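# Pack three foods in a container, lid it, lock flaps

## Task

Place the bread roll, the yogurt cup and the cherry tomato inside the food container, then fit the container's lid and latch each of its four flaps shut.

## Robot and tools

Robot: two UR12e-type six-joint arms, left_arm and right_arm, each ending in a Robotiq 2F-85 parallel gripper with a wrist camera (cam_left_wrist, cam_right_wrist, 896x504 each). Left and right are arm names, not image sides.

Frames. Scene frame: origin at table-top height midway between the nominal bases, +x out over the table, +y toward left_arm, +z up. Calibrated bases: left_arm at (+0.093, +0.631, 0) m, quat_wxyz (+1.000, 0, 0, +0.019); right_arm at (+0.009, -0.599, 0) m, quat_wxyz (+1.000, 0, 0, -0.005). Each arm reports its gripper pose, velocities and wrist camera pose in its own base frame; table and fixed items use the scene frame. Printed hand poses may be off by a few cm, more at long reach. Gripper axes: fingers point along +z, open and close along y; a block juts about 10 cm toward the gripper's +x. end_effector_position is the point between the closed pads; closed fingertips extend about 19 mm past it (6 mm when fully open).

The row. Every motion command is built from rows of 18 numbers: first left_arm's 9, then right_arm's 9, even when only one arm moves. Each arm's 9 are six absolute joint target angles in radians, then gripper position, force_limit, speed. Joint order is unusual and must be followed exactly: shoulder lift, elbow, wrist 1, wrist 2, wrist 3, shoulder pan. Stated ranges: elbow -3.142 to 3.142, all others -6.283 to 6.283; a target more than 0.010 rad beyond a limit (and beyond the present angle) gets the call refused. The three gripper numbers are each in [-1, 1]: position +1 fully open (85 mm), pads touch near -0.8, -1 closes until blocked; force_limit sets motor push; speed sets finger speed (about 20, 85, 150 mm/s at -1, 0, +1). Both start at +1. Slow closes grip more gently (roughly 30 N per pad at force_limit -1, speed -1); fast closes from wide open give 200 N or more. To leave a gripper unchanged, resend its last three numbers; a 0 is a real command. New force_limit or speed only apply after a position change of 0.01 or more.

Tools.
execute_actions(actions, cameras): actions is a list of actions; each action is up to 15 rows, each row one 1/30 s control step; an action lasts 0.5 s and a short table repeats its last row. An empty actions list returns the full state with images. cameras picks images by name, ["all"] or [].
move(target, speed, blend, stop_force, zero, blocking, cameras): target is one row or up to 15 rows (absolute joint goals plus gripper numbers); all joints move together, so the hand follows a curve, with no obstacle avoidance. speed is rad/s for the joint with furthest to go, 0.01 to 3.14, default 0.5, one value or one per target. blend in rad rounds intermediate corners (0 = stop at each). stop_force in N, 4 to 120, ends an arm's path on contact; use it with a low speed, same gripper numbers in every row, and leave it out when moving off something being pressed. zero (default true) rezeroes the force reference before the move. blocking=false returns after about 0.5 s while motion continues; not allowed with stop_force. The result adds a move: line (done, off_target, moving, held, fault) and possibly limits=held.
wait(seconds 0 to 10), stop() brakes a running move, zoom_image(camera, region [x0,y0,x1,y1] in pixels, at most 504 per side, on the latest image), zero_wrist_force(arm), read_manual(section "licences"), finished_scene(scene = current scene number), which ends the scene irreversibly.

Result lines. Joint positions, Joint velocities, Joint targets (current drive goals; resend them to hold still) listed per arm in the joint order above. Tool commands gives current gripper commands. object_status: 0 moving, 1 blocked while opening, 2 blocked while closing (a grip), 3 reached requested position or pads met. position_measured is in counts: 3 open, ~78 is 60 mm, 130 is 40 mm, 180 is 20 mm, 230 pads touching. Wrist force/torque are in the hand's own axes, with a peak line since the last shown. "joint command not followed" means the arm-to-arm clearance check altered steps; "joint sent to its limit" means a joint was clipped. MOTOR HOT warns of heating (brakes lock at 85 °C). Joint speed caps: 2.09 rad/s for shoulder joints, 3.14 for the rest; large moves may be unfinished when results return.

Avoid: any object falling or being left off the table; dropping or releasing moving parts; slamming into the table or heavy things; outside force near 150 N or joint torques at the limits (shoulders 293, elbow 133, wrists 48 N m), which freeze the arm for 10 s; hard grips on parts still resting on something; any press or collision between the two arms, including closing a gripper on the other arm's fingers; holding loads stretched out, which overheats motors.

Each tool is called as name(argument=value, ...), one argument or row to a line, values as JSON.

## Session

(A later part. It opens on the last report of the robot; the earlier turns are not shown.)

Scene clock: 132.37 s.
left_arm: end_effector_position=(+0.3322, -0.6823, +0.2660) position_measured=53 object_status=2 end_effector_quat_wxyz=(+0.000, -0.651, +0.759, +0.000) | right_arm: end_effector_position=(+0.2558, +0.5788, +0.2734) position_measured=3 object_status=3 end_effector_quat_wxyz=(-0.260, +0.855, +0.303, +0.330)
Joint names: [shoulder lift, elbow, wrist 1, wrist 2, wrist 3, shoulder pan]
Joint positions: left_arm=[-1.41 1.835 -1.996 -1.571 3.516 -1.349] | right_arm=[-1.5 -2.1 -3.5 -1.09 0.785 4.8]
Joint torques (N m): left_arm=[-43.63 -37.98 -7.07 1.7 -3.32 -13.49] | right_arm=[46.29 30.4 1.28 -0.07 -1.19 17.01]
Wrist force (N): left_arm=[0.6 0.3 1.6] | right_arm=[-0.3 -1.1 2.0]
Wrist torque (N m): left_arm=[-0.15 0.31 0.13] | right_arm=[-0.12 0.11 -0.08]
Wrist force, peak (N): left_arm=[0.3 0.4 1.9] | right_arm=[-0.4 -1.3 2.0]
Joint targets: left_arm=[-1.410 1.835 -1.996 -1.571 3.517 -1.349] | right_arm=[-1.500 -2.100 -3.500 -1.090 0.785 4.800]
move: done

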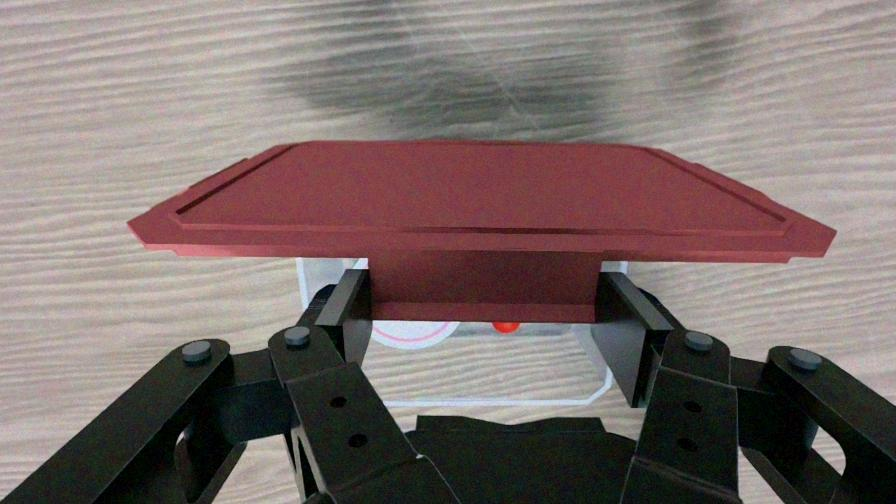

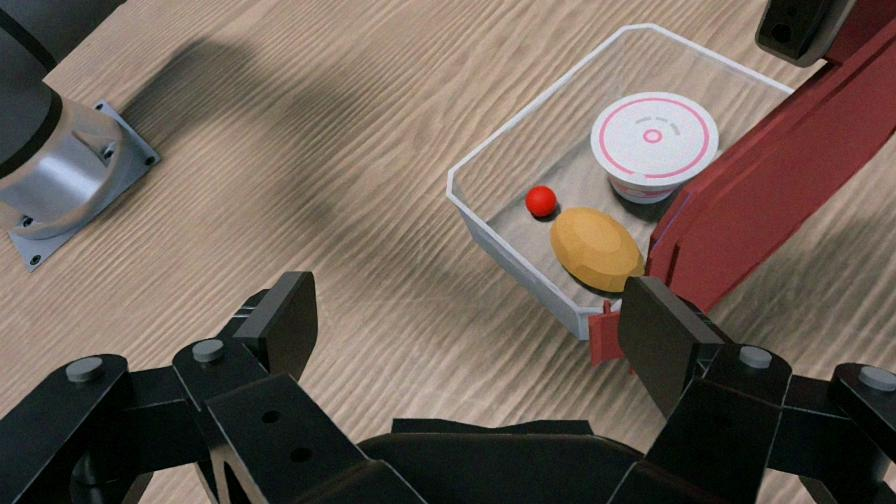

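move(
  target=[
    [-1.4614,1.8852,-1.9948,-1.571,3.5369,-1.3287,-1,-0.4,-1,-1.5,-2.1,-3.5,-1.09,0.785,4.8,1,-1,-1],
    [-1.496,1.9334,-2.0084,-1.571,3.5538,-1.3118,-1,-0.4,-1,-1.5,-2.1,-3.5,-1.09,0.785,4.8,1,-1,-1],
  ],
  speed=0.06,
  blend=0.005,
  stop_force=10,
  cameras=["all"],
)

zoom_image(
  camera="cam_right_wrist",
  region=[430, 0, 896, 360],
)

Scene clock: 136.10 s.
left_arm: end_effector_position=(+0.3433, -0.6161, +0.2657) position_measured=53 object_status=2 end_effector_quat_wxyz=(+0.000, -0.651, +0.759, +0.000) | right_arm: end_effector_position=(+0.2558, +0.5788, +0.2734) position_measured=3 object_status=3 end_effector_quat_wxyz=(-0.260, +0.855, +0.303, +0.330)
Joint names: [shoulder lift, elbow, wrist 1, wrist 2, wrist 3, shoulder pan]
Joint positions: left_arm=[-1.496 1.933 -2.008 -1.571 3.554 -1.312] | right_arm=[-1.5 -2.1 -3.5 -1.09 0.785 4.8]
Joint torques (N m): left_arm=[-57.77 -37.84 -7.12 1.82 2.87 14.79] | right_arm=[48.4 31.33 1.01 0.03 -0.88 17.93]
Wrist force (N): left_arm=[0.7 0.7 1.9] | right_arm=[-0.2 -1.1 1.9]
Wrist torque (N m): left_arm=[-0.11 0.31 0.00] | right_arm=[-0.12 0.10 -0.08]
Wrist force, peak (N): left_arm=[0.9 0.6 2.2] | right_arm=[-0.2 -1.6 1.8]
Joint targets: left_arm=[-1.496 1.933 -2.008 -1.571 3.554 -1.312] | right_arm=[-1.500 -2.100 -3.500 -1.090 0.785 4.800]
move: done

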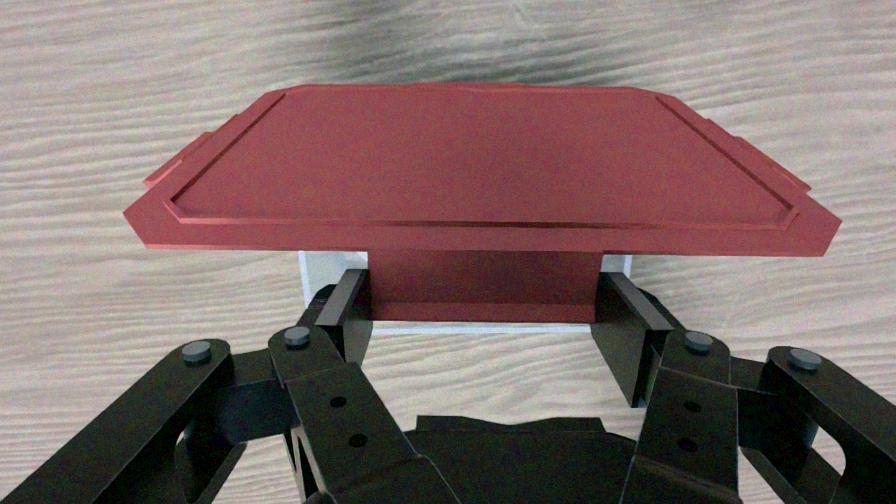

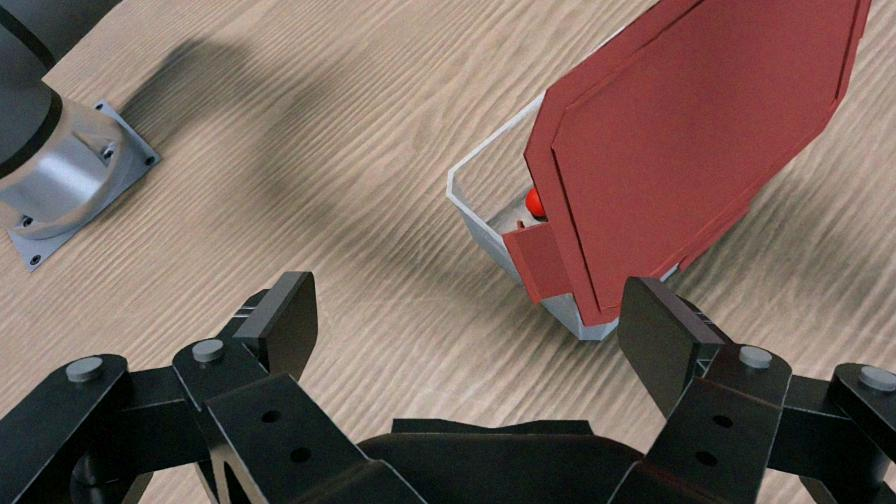

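Scaled by 1.082 from the camera's 896x504 image, which has a finer 1280x720 frame.

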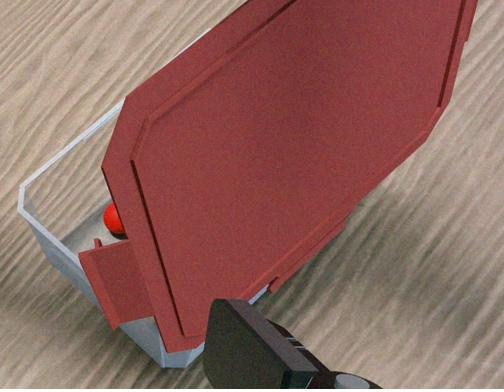

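move(
  target=[
    [-1.5358,2.0099,-2.0451,-1.571,3.58,-1.2856,-1,-0.4,-1,-1.5,-2.1,-3.5,-1.09,0.785,4.8,1,-1,-1],
    [-1.5567,2.0866,-2.1009,-1.571,3.6048,-1.2608,-1,-0.4,-1,-1.5,-2.1,-3.5,-1.09,0.785,4.8,1,-1,-1],
  ],
  speed=0.06,
  blend=0.01,
  stop_force=10,
  cameras=["all"],
)

zoom_image(
  camera="cam_right_wrist",
  region=[430, 0, 896, 360],
)

Scene clock: 139.77 s.
left_arm: end_effector_position=(+0.3555, -0.5390, +0.2205) position_measured=53 object_status=2 end_effector_quat_wxyz=(+0.000, -0.651, +0.759, +0.000) | right_arm: end_effector_position=(+0.2558, +0.5788, +0.2734) position_measured=3 object_status=3 end_effector_quat_wxyz=(-0.260, +0.855, +0.303, +0.330)
Joint names: [shoulder lift, elbow, wrist 1, wrist 2, wrist 3, shoulder pan]
Joint positions: left_arm=[-1.557 2.087 -2.101 -1.571 3.605 -1.261] | right_arm=[-1.5 -2.1 -3.5 -1.09 0.785 4.8]
Joint torques (N m): left_arm=[-52.96 -36.76 -7.36 1.4 2.81 16.15] | right_arm=[47.09 31.07 1.05 0.24 -0.95 16.91]
Wrist force (N): left_arm=[0.6 0.5 0.9] | right_arm=[-0.5 -0.9 1.7]
Wrist torque (N m): left_arm=[-0.09 0.35 0.02] | right_arm=[-0.10 0.14 -0.08]
Wrist force, peak (N): left_arm=[-1.5 1.7 -2.7] | right_arm=[0.0 -1.1 2.4]
Joint targets: left_arm=[-1.557 2.087 -2.101 -1.571 3.605 -1.261] | right_arm=[-1.500 -2.100 -3.500 -1.090 0.785 4.800]
move: done

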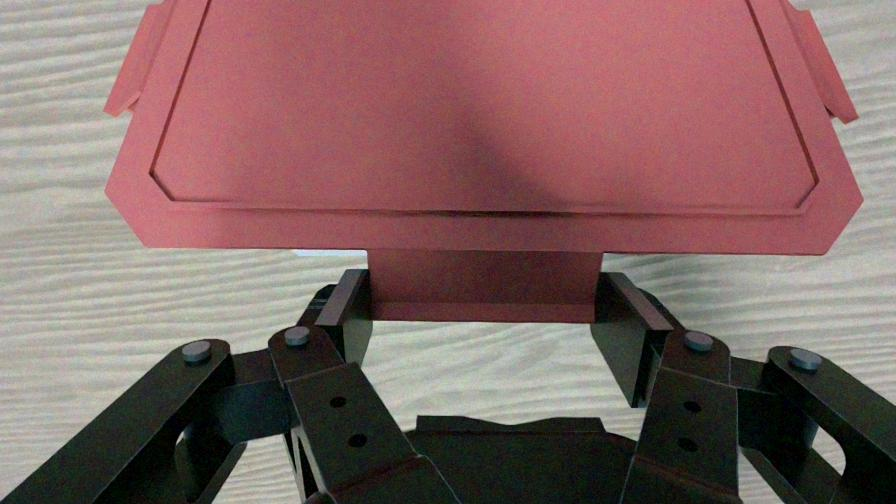

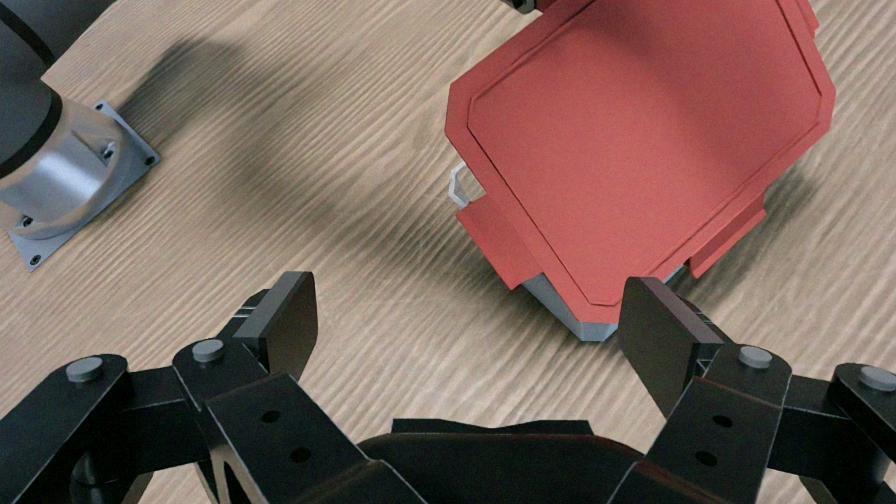

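Scaled by 1.082 from the camera's 896x504 image, which has a finer 1280x720 frame.

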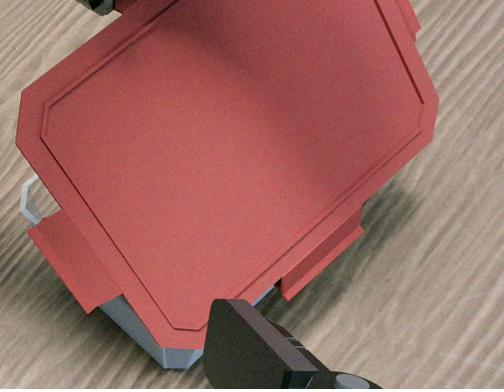

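move(
  target=[
    [-1.5536,2.1581,-2.1755,-1.571,3.6255,-1.2401,-1,-0.4,-1,-1.5,-2.1,-3.5,-1.09,0.785,4.8,1,-1,-1],
    [-1.5233,2.219,-2.2667,-1.571,3.6393,-1.2263,-1,-0.4,-1,-1.5,-2.1,-3.5,-1.09,0.785,4.8,1,-1,-1],
  ],
  speed=0.06,
  blend=0.01,
  stop_force=10,
  cameras=["all"],
)

zoom_image(
  camera="cam_right_wrist",
  region=[430, 0, 896, 360],
)

Scene clock: 143.60 s.
left_arm: end_effector_position=(+0.3624, -0.4944, +0.1425) position_measured=53 object_status=2 end_effector_quat_wxyz=(+0.000, -0.651, +0.759, +0.000) | right_arm: end_effector_position=(+0.2558, +0.5788, +0.2734) position_measured=3 object_status=3 end_effector_quat_wxyz=(-0.260, +0.855, +0.303, +0.330)
Joint names: [shoulder lift, elbow, wrist 1, wrist 2, wrist 3, shoulder pan]
Joint positions: left_arm=[-1.523 2.219 -2.267 -1.571 3.639 -1.226] | right_arm=[-1.5 -2.1 -3.5 -1.09 0.785 4.8]
Joint torques (N m): left_arm=[-27.98 -30.3 -7.25 1.28 2.66 16.19] | right_arm=[48.86 32.29 1.19 0.64 -0.99 15.65]
Wrist force (N): left_arm=[0.8 0.8 0.9] | right_arm=[-0.2 -0.9 2.1]
Wrist torque (N m): left_arm=[-0.07 0.33 0.01] | right_arm=[-0.10 0.09 -0.08]
Wrist force, peak (N): left_arm=[-1.2 1.2 -0.7] | right_arm=[-0.1 -1.6 2.1]
Joint targets: left_arm=[-1.523 2.219 -2.267 -1.571 3.639 -1.226] | right_arm=[-1.500 -2.100 -3.500 -1.090 0.785 4.800]
move: done

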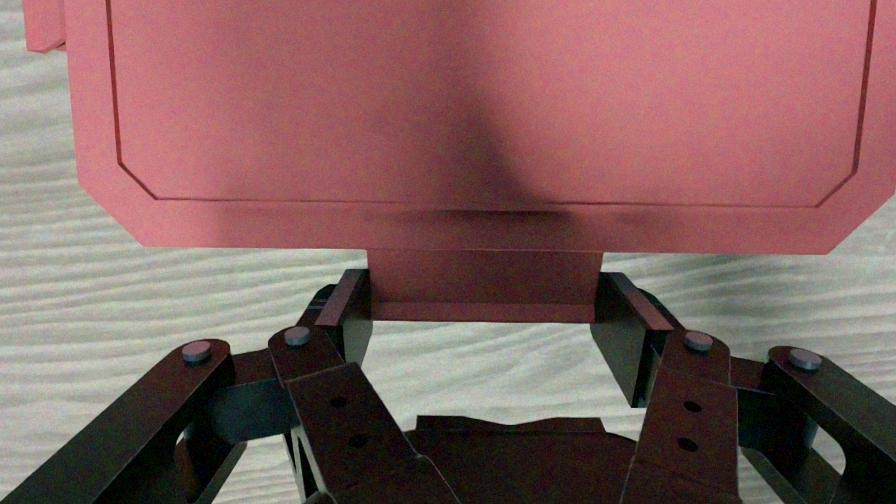

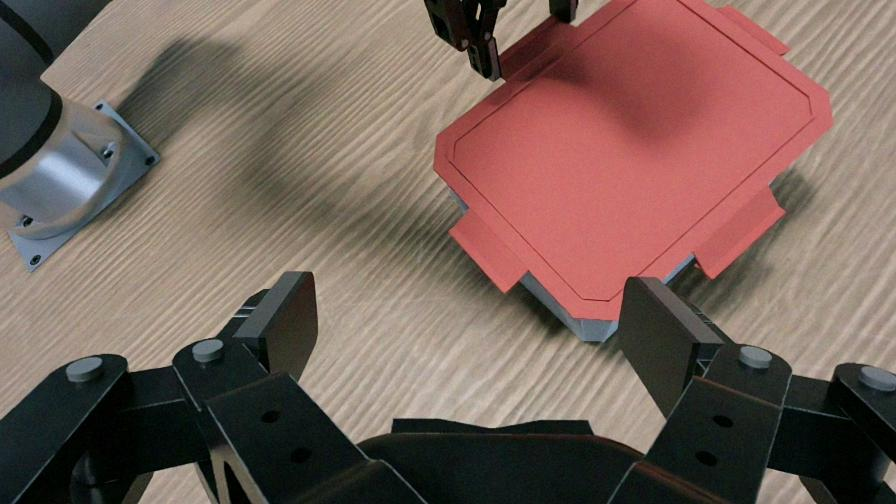

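Scaled by 1.082 from the camera's 896x504 image, which has a finer 1280x720 frame.

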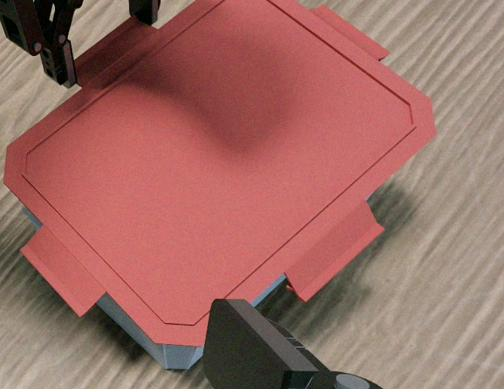

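move(
  target=[-1.488,2.2502,-2.3332,-1.571,3.6436,-1.222,-1,-0.4,-1,-1.5,-2.1,-3.5,-1.09,0.785,4.8,1,-1,-1],
  speed=0.05,
  stop_force=8,
  cameras=["all"],
)

zoom_image(
  camera="cam_right_wrist",
  region=[400, 0, 896, 360],
)

Scene clock: 145.97 s.
left_arm: end_effector_position=(+0.3632, -0.4893, +0.1127) position_measured=53 object_status=2 end_effector_quat_wxyz=(+0.000, -0.651, +0.759, +0.000) | right_arm: end_effector_position=(+0.2558, +0.5788, +0.2734) position_measured=3 object_status=3 end_effector_quat_wxyz=(-0.260, +0.855, +0.303, +0.330)
Joint names: [shoulder lift, elbow, wrist 1, wrist 2, wrist 3, shoulder pan]
Joint positions: left_arm=[-1.488 2.25 -2.333 -1.571 3.644 -1.222] | right_arm=[-1.5 -2.1 -3.5 -1.09 0.785 4.8]
Joint torques (N m): left_arm=[-30 -29.31 -6.98 1.18 3.1 16.8] | right_arm=[46.96 31.07 1.59 0.55 -1.26 19.07]
Wrist force (N): left_arm=[0.8 0.6 0.9] | right_arm=[-0.4 -1.0 1.2]
Wrist torque (N m): left_arm=[-0.10 0.34 0.01] | right_arm=[-0.10 0.13 -0.09]
Wrist force, peak (N): left_arm=[0.8 0.9 1.4] | right_arm=[-0.2 -1.1 2.2]
Joint targets: left_arm=[-1.488 2.250 -2.333 -1.571 3.644 -1.222] | right_arm=[-1.500 -2.100 -3.500 -1.090 0.785 4.800]
move: done

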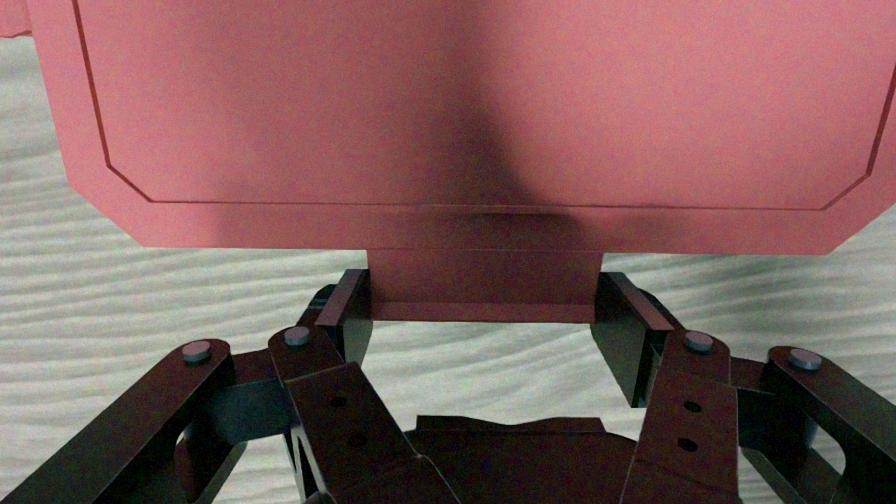

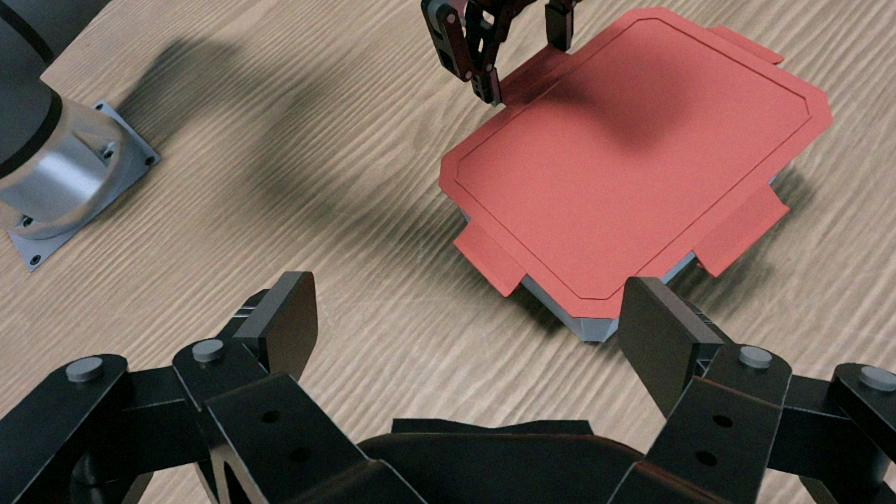

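Scaled by 1.016 from the camera's 896x504 image, which has a finer 1280x720 frame.

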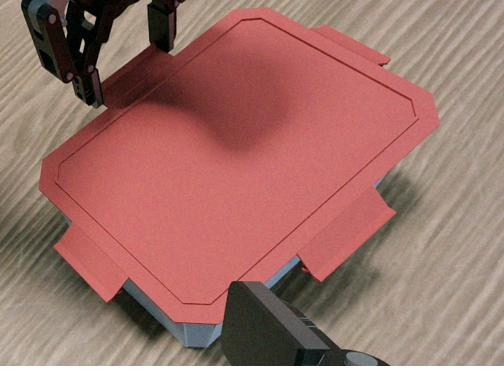

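move(
  target=[-1.4617,2.2637,-2.373,-1.571,3.6436,-1.222,-1,-0.4,-1,-1.5,-2.1,-3.5,-1.09,0.785,4.8,1,-1,-1],
  speed=0.04,
  stop_force=6,
  cameras=["all"],
)

zoom_image(
  camera="cam_right_wrist",
  region=[400, 0, 896, 360],
)

Scene clock: 148.23 s.
left_arm: end_effector_position=(+0.3632, -0.4894, +0.0974) position_measured=53 object_status=2 end_effector_quat_wxyz=(+0.000, -0.651, +0.759, +0.000) | right_arm: end_effector_position=(+0.2558, +0.5788, +0.2734) position_measured=3 object_status=3 end_effector_quat_wxyz=(-0.260, +0.855, +0.303, +0.330)
Joint names: [shoulder lift, elbow, wrist 1, wrist 2, wrist 3, shoulder pan]
Joint positions: left_arm=[-1.465 2.262 -2.368 -1.571 3.644 -1.222] | right_arm=[-1.5 -2.1 -3.5 -1.09 0.785 4.8]
Joint torques (N m): left_arm=[-50.71 -42.18 0.02 1.26 3.02 13.34] | right_arm=[44.68 29.99 1.02 0.42 -0.8 14.14]
Wrist force (N): left_arm=[0.4 0.8 -2.9] | right_arm=[-0.1 -1.1 2.3]
Wrist torque (N m): left_arm=[0.06 0.46 -0.02] | right_arm=[-0.11 0.07 -0.08]
Wrist force, peak (N): left_arm=[0.5 1.6 -5.9] | right_arm=[-0.4 -1.4 2.1]
Joint targets: left_arm=[-1.465 2.262 -2.368 -1.571 3.644 -1.222] | right_arm=[-1.500 -2.100 -3.500 -1.090 0.785 4.800]
move: contact (left_arm)

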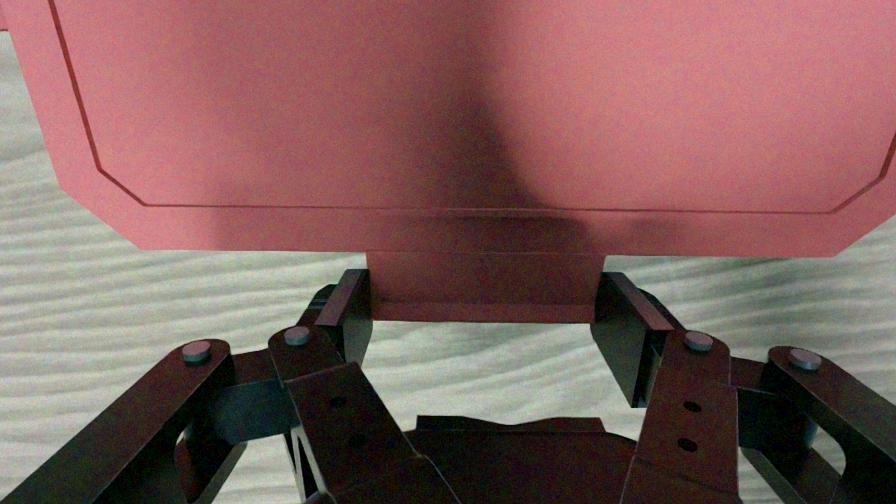

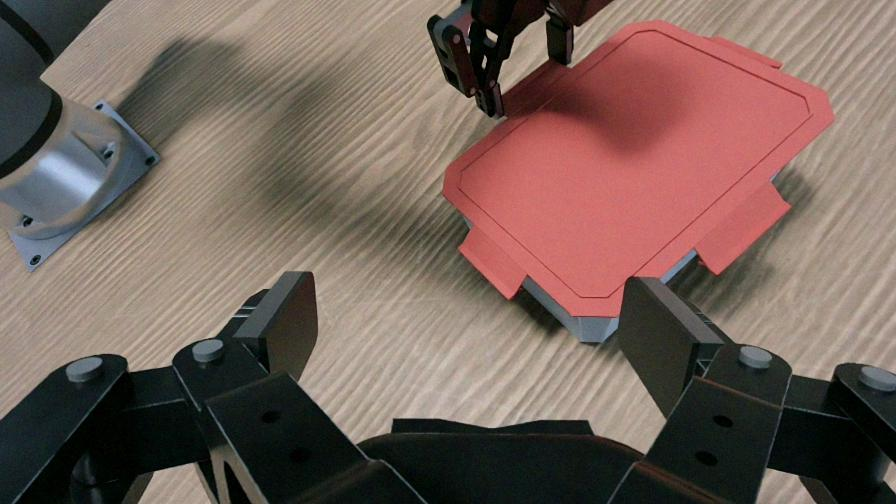

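Scaled by 1.016 from the camera's 896x504 image, which has a finer 1280x720 frame.

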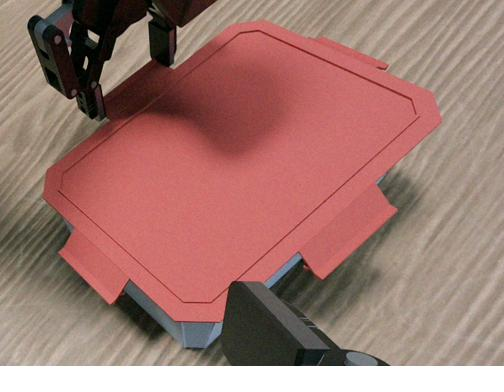

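move(
  target=[-1.465,2.262,-2.368,-1.571,3.6436,-1.222,1,-0.4,-1,-1.5,-2.1,-3.5,-1.09,0.785,4.8,1,-1,-1],
)

move(
  target=[
    [-1.488,2.2502,-2.3332,-1.571,3.6436,-1.222,1,-0.4,-1,-1.5,-2.1,-3.5,-1.09,0.785,4.8,1,-1,-1],
    [-1.554,1.8185,-1.8355,-1.571,3.5581,-1.3075,1,-0.4,-1,-1.5,-2.1,-3.5,-1.09,0.785,4.8,1,-1,-1],
  ],
  speed=[0.15,0.6],
  blend=0.02,
  cameras=["all"],
)

zoom_image(
  camera="cam_left_wrist",
  region=[200, 0, 700, 400],
)

zoom_image(
  camera="cam_right_wrist",
  region=[420, 0, 896, 360],
)

Scene clock: 149.70 s.
left_arm: end_effector_position=(+0.3632, -0.4894, +0.0973) position_measured=3 object_status=0 end_effector_quat_wxyz=(+0.000, -0.651, +0.759, +0.000) | right_arm: end_effector_position=(+0.2558, +0.5788, +0.2734) position_measured=3 object_status=3 end_effector_quat_wxyz=(-0.260, +0.855, +0.303, +0.330)
Joint names: [shoulder lift, elbow, wrist 1, wrist 2, wrist 3, shoulder pan]
Joint positions: left_arm=[-1.465 2.262 -2.368 -1.571 3.644 -1.222] | right_arm=[-1.5 -2.1 -3.5 -1.09 0.785 4.8]
Joint torques (N m): left_arm=[-30.52 -28.25 -7.19 1.03 3.2 8.82] | right_arm=[46.34 31.93 1 0.64 -1.51 17.5]
Wrist force (N): left_arm=[0.5 0.6 0.4] | right_arm=[-0.3 -0.6 2.1]
Wrist torque (N m): left_arm=[-0.14 0.36 0.02] | right_arm=[-0.04 0.11 -0.08]
Wrist force, peak (N): left_arm=[0.5 1.0 -3.0] | right_arm=[0.1 -1.4 2.1]
Joint targets: left_arm=[-1.465 2.262 -2.368 -1.571 3.644 -1.222] | right_arm=[-1.500 -2.100 -3.500 -1.090 0.785 4.800]
move: done

Scene clock: 151.33 s.
left_arm: end_effector_position=(+0.3456, -0.6130, +0.3599) position_measured=3 object_status=3 end_effector_quat_wxyz=(+0.000, -0.651, +0.759, +0.000) | right_arm: end_effector_position=(+0.2558, +0.5788, +0.2734) position_measured=3 object_status=3 end_effector_quat_wxyz=(-0.260, +0.855, +0.303, +0.330)
Joint names: [shoulder lift, elbow, wrist 1, wrist 2, wrist 3, shoulder pan]
Joint positions: left_arm=[-1.554 1.819 -1.836 -1.571 3.558 -1.307] | right_arm=[-1.5 -2.1 -3.5 -1.09 0.785 4.8]
Joint torques (N m): left_arm=[-54.17 -53.67 -0.86 0.95 -3.02 -16.93] | right_arm=[47.04 31.71 0.87 0.65 -0.97 17.02]
Wrist force (N): left_arm=[0.2 0.7 0.6] | right_arm=[-0.1 -0.8 2.1]
Wrist torque (N m): left_arm=[-0.11 0.39 0.15] | right_arm=[-0.08 0.07 -0.08]
Wrist force, peak (N): left_arm=[1.6 0.8 -3.3] | right_arm=[-0.2 -1.4 2.0]
Joint targets: left_arm=[-1.554 1.819 -1.836 -1.571 3.558 -1.308] | right_arm=[-1.500 -2.100 -3.500 -1.090 0.785 4.800]
move: done; blend cut to 0.0174 rad at target 1

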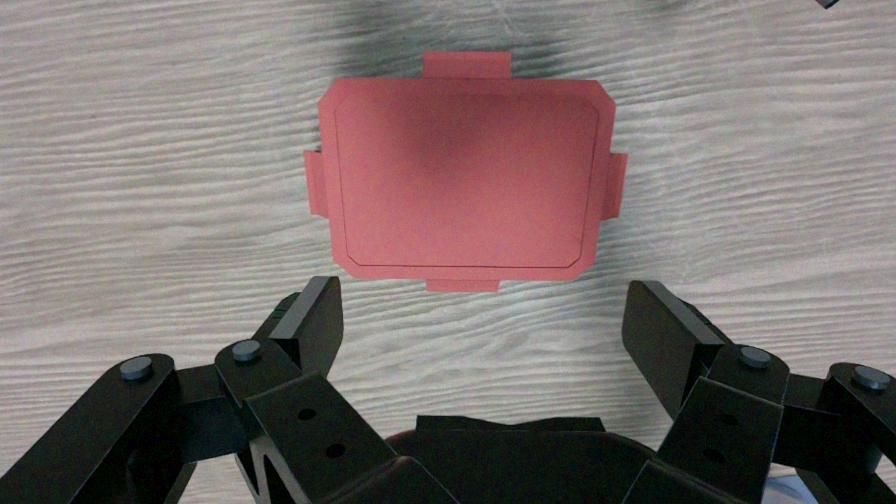

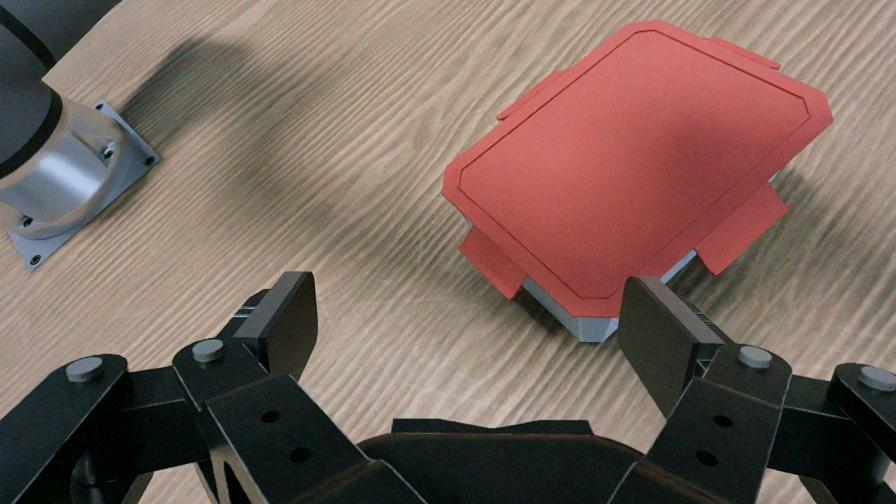

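Scaled by 1.008 from the camera's 896x504 image, which has a finer 1280x720 frame.

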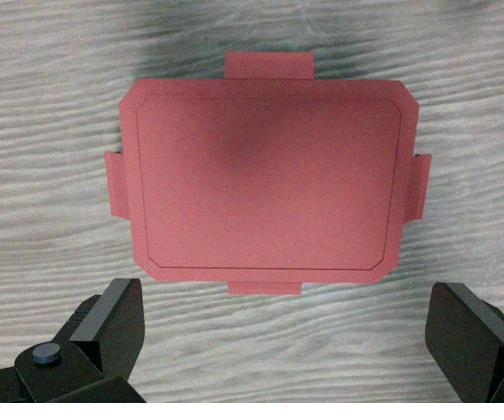

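Scaled by 1.059 from the camera's 896x504 image, which has a finer 1280x720 frame.

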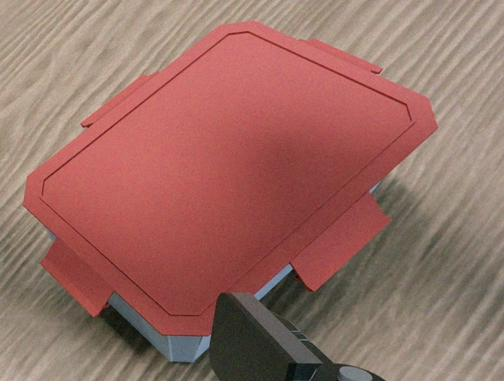

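move(
  target=[
    [-1.56,2.0,-2.0,-1.571,3.6,-1.26,-1,-0.4,-1,-1.9,-1.7,-2.5,0.2,0.2,4.8,-1,-1,-1],
    [-1.584,2.1769,-2.1639,-1.571,3.6451,-1.2205,-1,-0.4,-1,-1.85,-1.85,-0.99,1.571,-0.3386,4.5,-1,-1,-1],
    [-1.584,2.1769,-2.1639,-1.571,3.6451,-1.2205,-1,-0.4,-1,-1.7081,-2.0144,-0.9901,1.571,-0.3386,4.2686,-1,-1,-1],
  ],
  speed=0.8,
  blend=0.05,
  cameras=["all"],
)

zoom_image(
  camera="cam_right_wrist",
  region=[200, 60, 700, 400],
)

zoom_image(
  camera="cam_left_wrist",
  region=[200, 60, 700, 400],
)

Scene clock: 156.73 s.
left_arm: end_effector_position=(+0.3529, -0.5929, +0.3220) position_measured=230 object_status=0 end_effector_quat_wxyz=(+0.001, -0.652, +0.758, +0.002) | right_arm: end_effector_position=(+0.3292, +0.6724, +0.3412) position_measured=230 object_status=0 end_effector_quat_wxyz=(-0.261, +0.788, +0.217, +0.514)
Joint names: [shoulder lift, elbow, wrist 1, wrist 2, wrist 3, shoulder pan]
Joint positions: left_arm=[-1.556 1.89 -1.9 -1.571 3.574 -1.289] | right_arm=[-1.615 -1.985 -3.215 -0.724 0.617 4.8]
Joint torques (N m): left_arm=[-54.38 -39.99 -7.09 0.71 3.04 17.69] | right_arm=[59.24 30.97 -4.12 -1.18 2 -10.83]
Wrist force (N): left_arm=[0.6 0.6 0.3] | right_arm=[-0.1 -0.7 2.6]
Wrist torque (N m): left_arm=[-0.13 0.34 0.02] | right_arm=[-0.10 -0.05 -0.10]
Wrist force, peak (N): left_arm=[1.0 0.9 -0.2] | right_arm=[0.8 -8.9 8.2]
Joint targets: left_arm=[-1.556 1.890 -1.900 -1.571 3.574 -1.289] | right_arm=[-1.615 -1.985 -3.215 -0.724 0.617 4.800]
move: held (right_arm; a check stopped the path), off_target (left_arm; braked when a check withheld steps of right_arm); path passed 0 of 3 targets; limits=held; left_arm: the elbow is farthest, 0.287 rad from its target; right_arm: the wrist 2 is farthest, 2.295 rad from its target
joint command not followed: on one or more control steps a check withheld the commanded joint targets of the right arm, and it was not sent them on those steps.
cause: the commanded joint targets, or the way to them, would bring a part of the robot too close to another arm (this arm's gripper and the left arm's gripper, along the way the arms are being sent, or toward where that arm still pushes).

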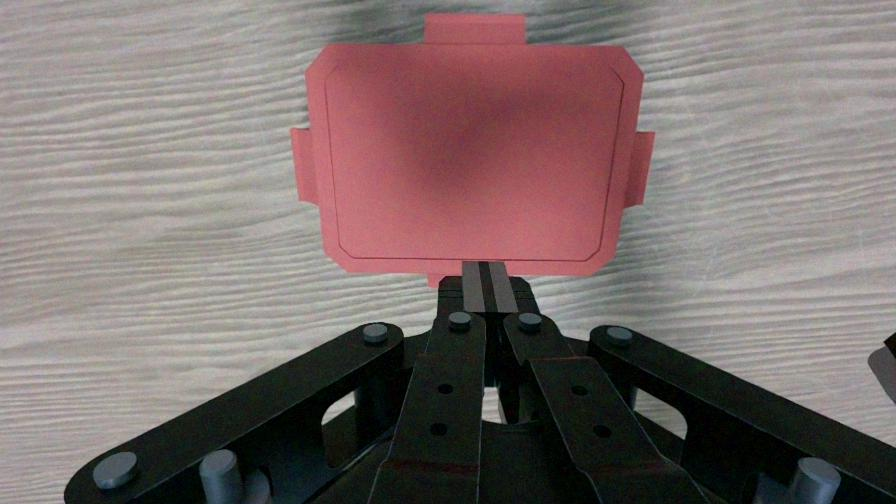

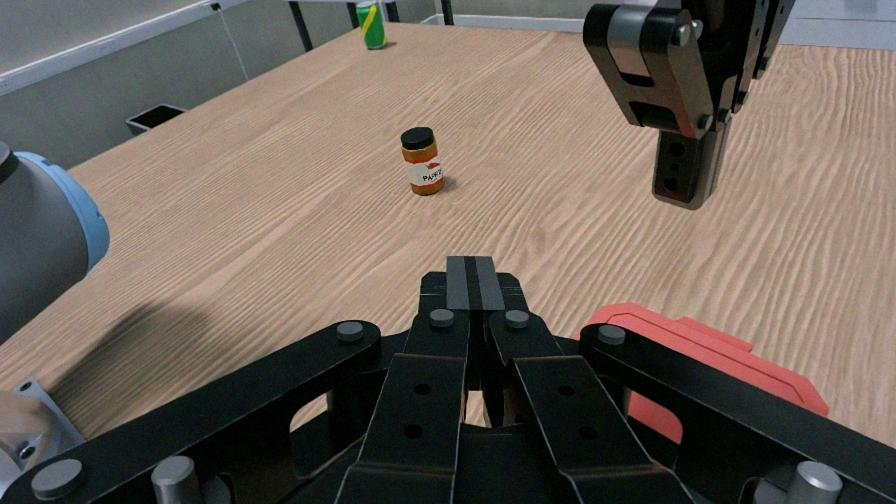

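Scaled by 1.008 from the camera's 896x504 image, which has a finer 1280x720 frame.

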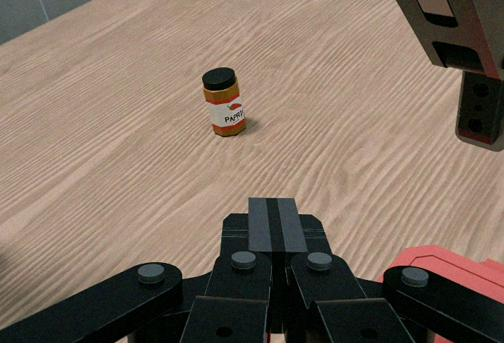

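Scaled by 1.008 from the camera's 896x504 image, which has a finer 1280x720 frame.

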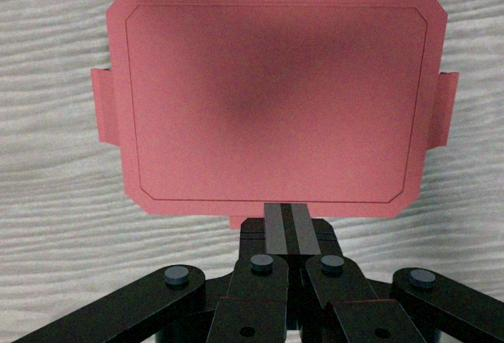

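move(
  target=[
    [-1.584,2.1769,-2.1639,-1.571,3.6451,-1.2205,-1,-0.4,-1,-1.25,-2.2,-3.1,-0.72,0.6,4.6,-1,-1,-1],
    [-1.584,2.1769,-2.1639,-1.571,3.6451,-1.2205,-1,-0.4,-1,-1.4,-2.1,-0.99,1.571,-0.3386,4.2686,-1,-1,-1],
    [-1.584,2.1769,-2.1639,-1.571,3.6451,-1.2205,-1,-0.4,-1,-1.7081,-2.0144,-0.9901,1.571,-0.3386,4.2686,-1,-1,-1],
  ],
  speed=0.9,
  blend=0.05,
  cameras=["all"],
)

zoom_image(
  camera="cam_right_wrist",
  region=[200, 60, 700, 400],
)

zoom_image(
  camera="cam_left_wrist",
  region=[200, 60, 700, 400],
)

Scene clock: 161.13 s.
left_arm: end_effector_position=(+0.3646, -0.4905, +0.1901) position_measured=230 object_status=3 end_effector_quat_wxyz=(+0.000, -0.651, +0.759, +0.000) | right_arm: end_effector_position=(+0.4498, +0.5407, +0.1901) position_measured=230 object_status=3 end_effector_quat_wxyz=(+0.000, -0.669, +0.743, +0.000)
Joint names: [shoulder lift, elbow, wrist 1, wrist 2, wrist 3, shoulder pan]
Joint positions: left_arm=[-1.584 2.177 -2.164 -1.571 3.645 -1.22] | right_arm=[-1.708 -2.014 -0.99 1.571 -0.339 4.269]
Joint torques (N m): left_arm=[-48.4 -33.16 -6.98 0.47 2.93 17.6] | right_arm=[44.23 56.39 7.83 2.1 -2.38 -12.39]
Wrist force (N): left_arm=[0.5 0.7 0.5] | right_arm=[-0.2 -1.7 1.5]
Wrist torque (N m): left_arm=[-0.13 0.36 0.01] | right_arm=[-0.20 0.26 -0.31]
Wrist force, peak (N): left_arm=[-1.4 0.9 2.8] | right_arm=[-1.7 -4.6 3.9]
Joint targets: left_arm=[-1.584 2.177 -2.164 -1.571 3.645 -1.220] | right_arm=[-1.708 -2.014 -0.990 1.571 -0.339 4.269]
move: done

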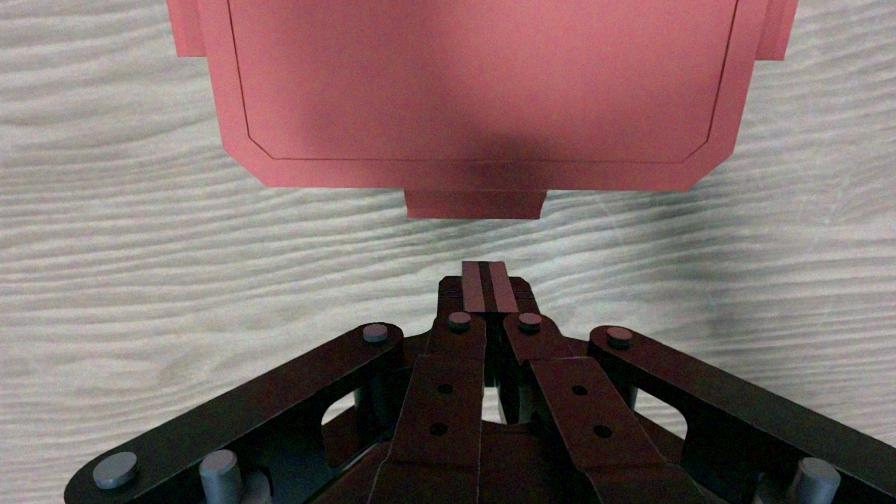

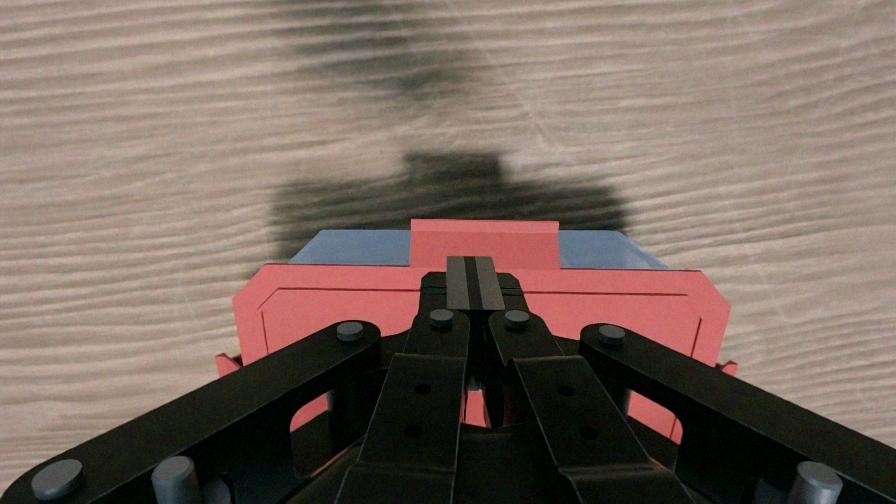

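Scaled by 1.008 from the camera's 896x504 image, which has a finer 1280x720 frame.

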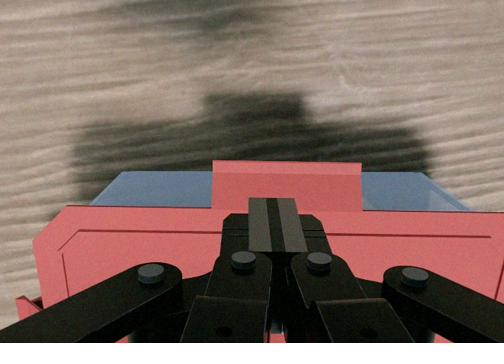

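Scaled by 1.008 from the camera's 896x504 image, which has a finer 1280x720 frame.

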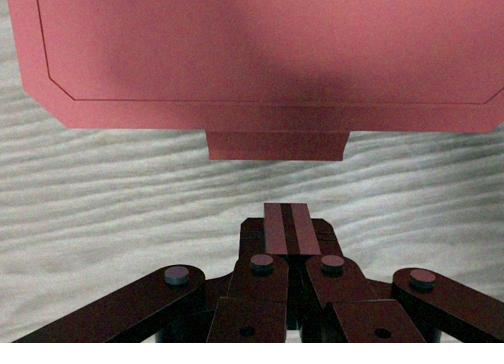

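move(
  target=[-1.4858,2.2543,-2.3395,-1.571,3.6485,-1.2171,-1,-0.4,-1,-1.7802,-2.1031,-0.8293,1.571,-0.3253,4.2819,-1,-1,-1],
  speed=0.25,
  stop_force=15,
)

move(
  target=[-1.4494,2.2722,-2.3938,-1.571,3.6485,-1.2171,-1,-0.4,-1,-1.8118,-2.1192,-0.7816,1.571,-0.3253,4.2819,-1,-1,-1],
  speed=0.05,
  stop_force=15,
  cameras=["all"],
)

zoom_image(
  camera="cam_right_wrist",
  region=[200, 60, 700, 400],
)

zoom_image(
  camera="cam_left_wrist",
  region=[200, 60, 700, 400],
)

Scene clock: 163.63 s.
left_arm: end_effector_position=(+0.3652, -0.4865, +0.1100) position_measured=230 object_status=3 end_effector_quat_wxyz=(+0.000, -0.651, +0.759, +0.000) | right_arm: end_effector_position=(+0.4372, +0.5349, +0.1100) position_measured=230 object_status=3 end_effector_quat_wxyz=(+0.000, -0.669, +0.743, +0.000)
Joint names: [shoulder lift, elbow, wrist 1, wrist 2, wrist 3, shoulder pan]
Joint positions: left_arm=[-1.486 2.254 -2.339 -1.571 3.648 -1.217] | right_arm=[-1.78 -2.103 -0.829 1.571 -0.325 4.282]
Joint torques (N m): left_arm=[-27.88 -29 -6.85 0.34 2.81 15.54] | right_arm=[46.27 29.68 8.34 1.07 1.78 20.24]
Wrist force (N): left_arm=[0.7 0.7 0.5] | right_arm=[0.2 -0.9 1.6]
Wrist torque (N m): left_arm=[-0.11 0.31 0.00] | right_arm=[-0.04 0.18 -0.44]
Wrist force, peak (N): left_arm=[0.3 0.9 1.6] | right_arm=[0.2 -1.4 3.0]
Joint targets: left_arm=[-1.486 2.254 -2.339 -1.571 3.649 -1.217] | right_arm=[-1.780 -2.103 -0.829 1.571 -0.325 4.282]
move: done

Scene clock: 165.60 s.
left_arm: end_effector_position=(+0.3652, -0.4865, +0.0860) position_measured=230 object_status=3 end_effector_quat_wxyz=(+0.000, -0.651, +0.759, +0.000) | right_arm: end_effector_position=(+0.4372, +0.5349, +0.0860) position_measured=230 object_status=3 end_effector_quat_wxyz=(+0.000, -0.669, +0.743, +0.000)
Joint names: [shoulder lift, elbow, wrist 1, wrist 2, wrist 3, shoulder pan]
Joint positions: left_arm=[-1.449 2.272 -2.394 -1.571 3.649 -1.217] | right_arm=[-1.812 -2.119 -0.782 1.571 -0.325 4.282]
Joint torques (N m): left_arm=[-26.3 -27.39 -7.16 0.32 3 13.49] | right_arm=[42.62 27.48 8.64 1.15 2.2 17.79]
Wrist force (N): left_arm=[-0.4 0.5 -0.9] | right_arm=[-0.4 -1.3 1.4]
Wrist torque (N m): left_arm=[-0.14 0.40 0.02] | right_arm=[-0.08 0.30 -0.44]
Wrist force, peak (N): left_arm=[0.7 1.0 0.3] | right_arm=[-0.8 -1.9 1.8]
Joint targets: left_arm=[-1.449 2.272 -2.394 -1.571 3.649 -1.217] | right_arm=[-1.812 -2.119 -0.782 1.571 -0.325 4.282]
move: done

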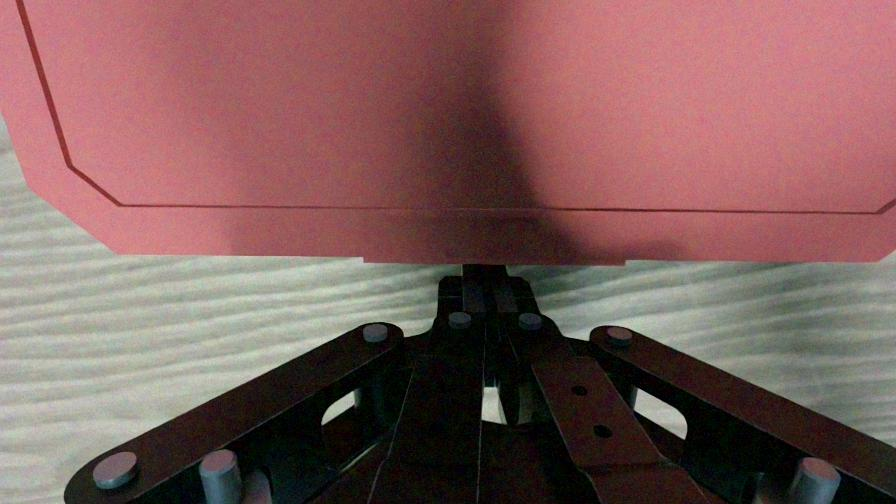

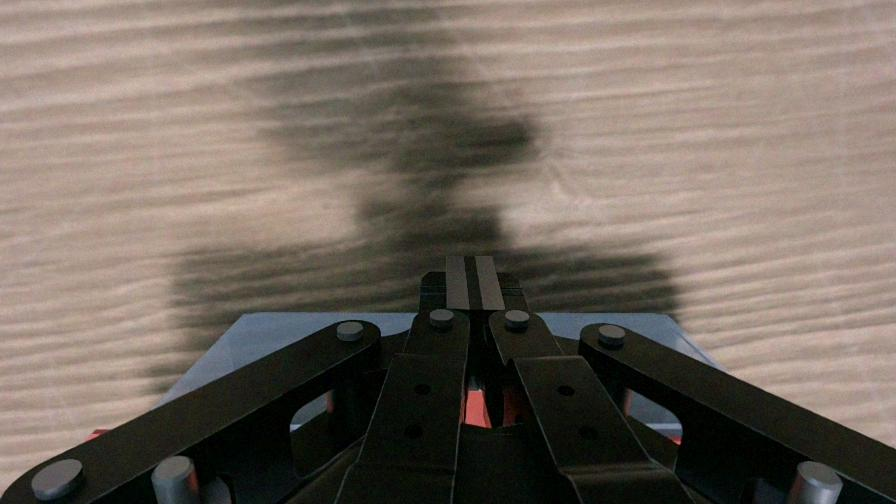

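Scaled by 1.008 from the camera's 896x504 image, which has a finer 1280x720 frame.

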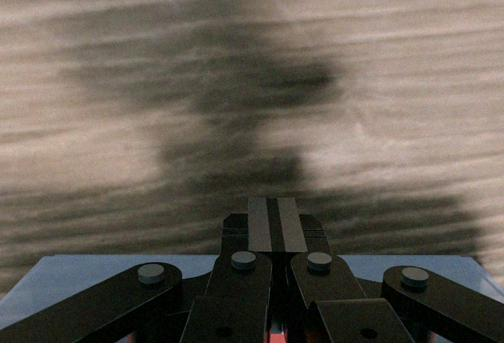

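Scaled by 1.008 from the camera's 896x504 image, which has a finer 1280x720 frame.

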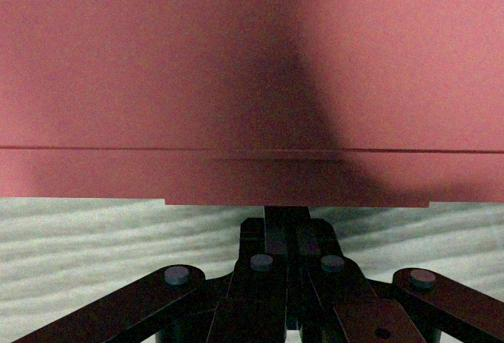

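move(
  target=[-1.4294,2.2635,-2.4051,-1.571,3.6404,-1.2252,-1,-0.4,-1,-1.8315,-2.107,-0.7741,1.571,-0.3207,4.2865,-1,-1,-1],
  speed=0.03,
  stop_force=35,
  cameras=["all"],
)

zoom_image(
  camera="cam_left_wrist",
  region=[200, 60, 700, 400],
)

Scene clock: 167.53 s.
left_arm: end_effector_position=(+0.3637, -0.4964, +0.0800) position_measured=230 object_status=3 end_effector_quat_wxyz=(+0.000, -0.651, +0.759, +0.000) | right_arm: end_effector_position=(+0.4383, +0.5448, +0.0800) position_measured=230 object_status=3 end_effector_quat_wxyz=(+0.000, -0.669, +0.743, +0.000)
Joint names: [shoulder lift, elbow, wrist 1, wrist 2, wrist 3, shoulder pan]
Joint positions: left_arm=[-1.429 2.264 -2.405 -1.571 3.64 -1.225] | right_arm=[-1.831 -2.107 -0.774 1.571 -0.321 4.286]
Joint torques (N m): left_arm=[-30.95 -43.46 -7.68 0.17 -3.18 -17.66] | right_arm=[46.46 49.19 7.85 0.59 2.04 18.5]
Wrist force (N): left_arm=[-1.7 0.6 -0.4] | right_arm=[0.2 -1.1 1.5]
Wrist torque (N m): left_arm=[-0.12 0.33 0.15] | right_arm=[-0.04 0.31 -0.45]
Wrist force, peak (N): left_arm=[-1.6 0.8 -1.7] | right_arm=[0.5 -1.4 2.2]
Joint targets: left_arm=[-1.429 2.264 -2.405 -1.571 3.640 -1.225] | right_arm=[-1.832 -2.107 -0.774 1.571 -0.321 4.287]
move: done

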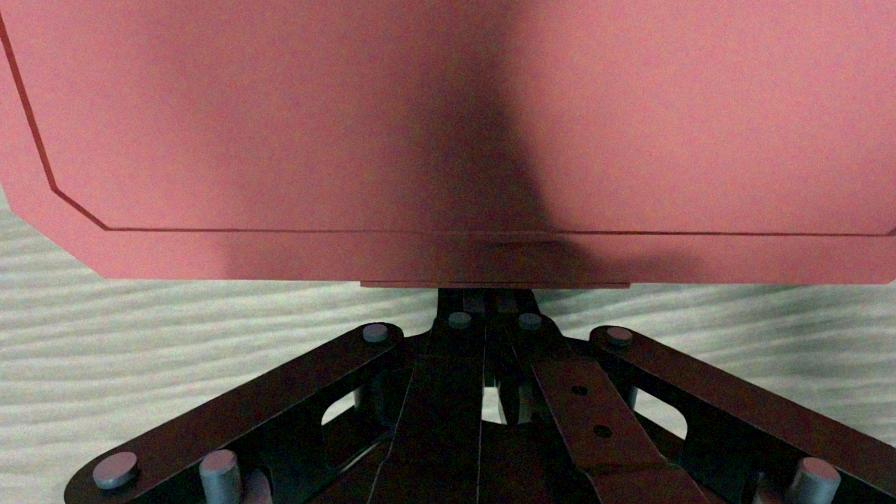

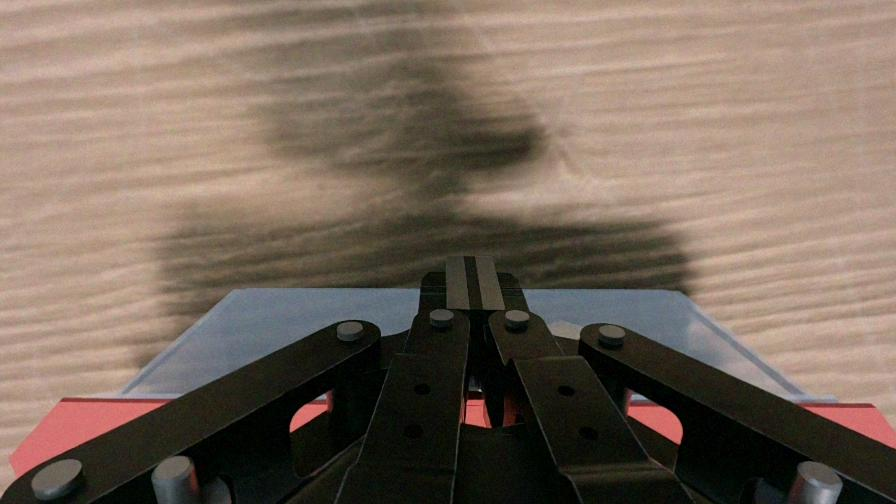

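Scaled by 1.008 from the camera's 896x504 image, which has a finer 1280x720 frame.

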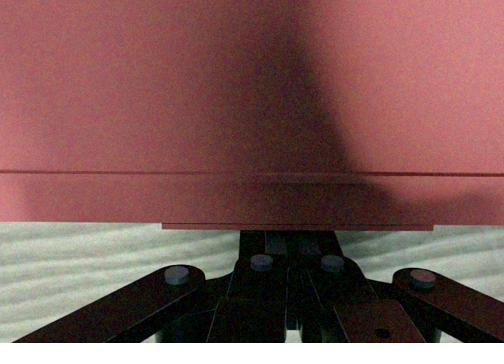

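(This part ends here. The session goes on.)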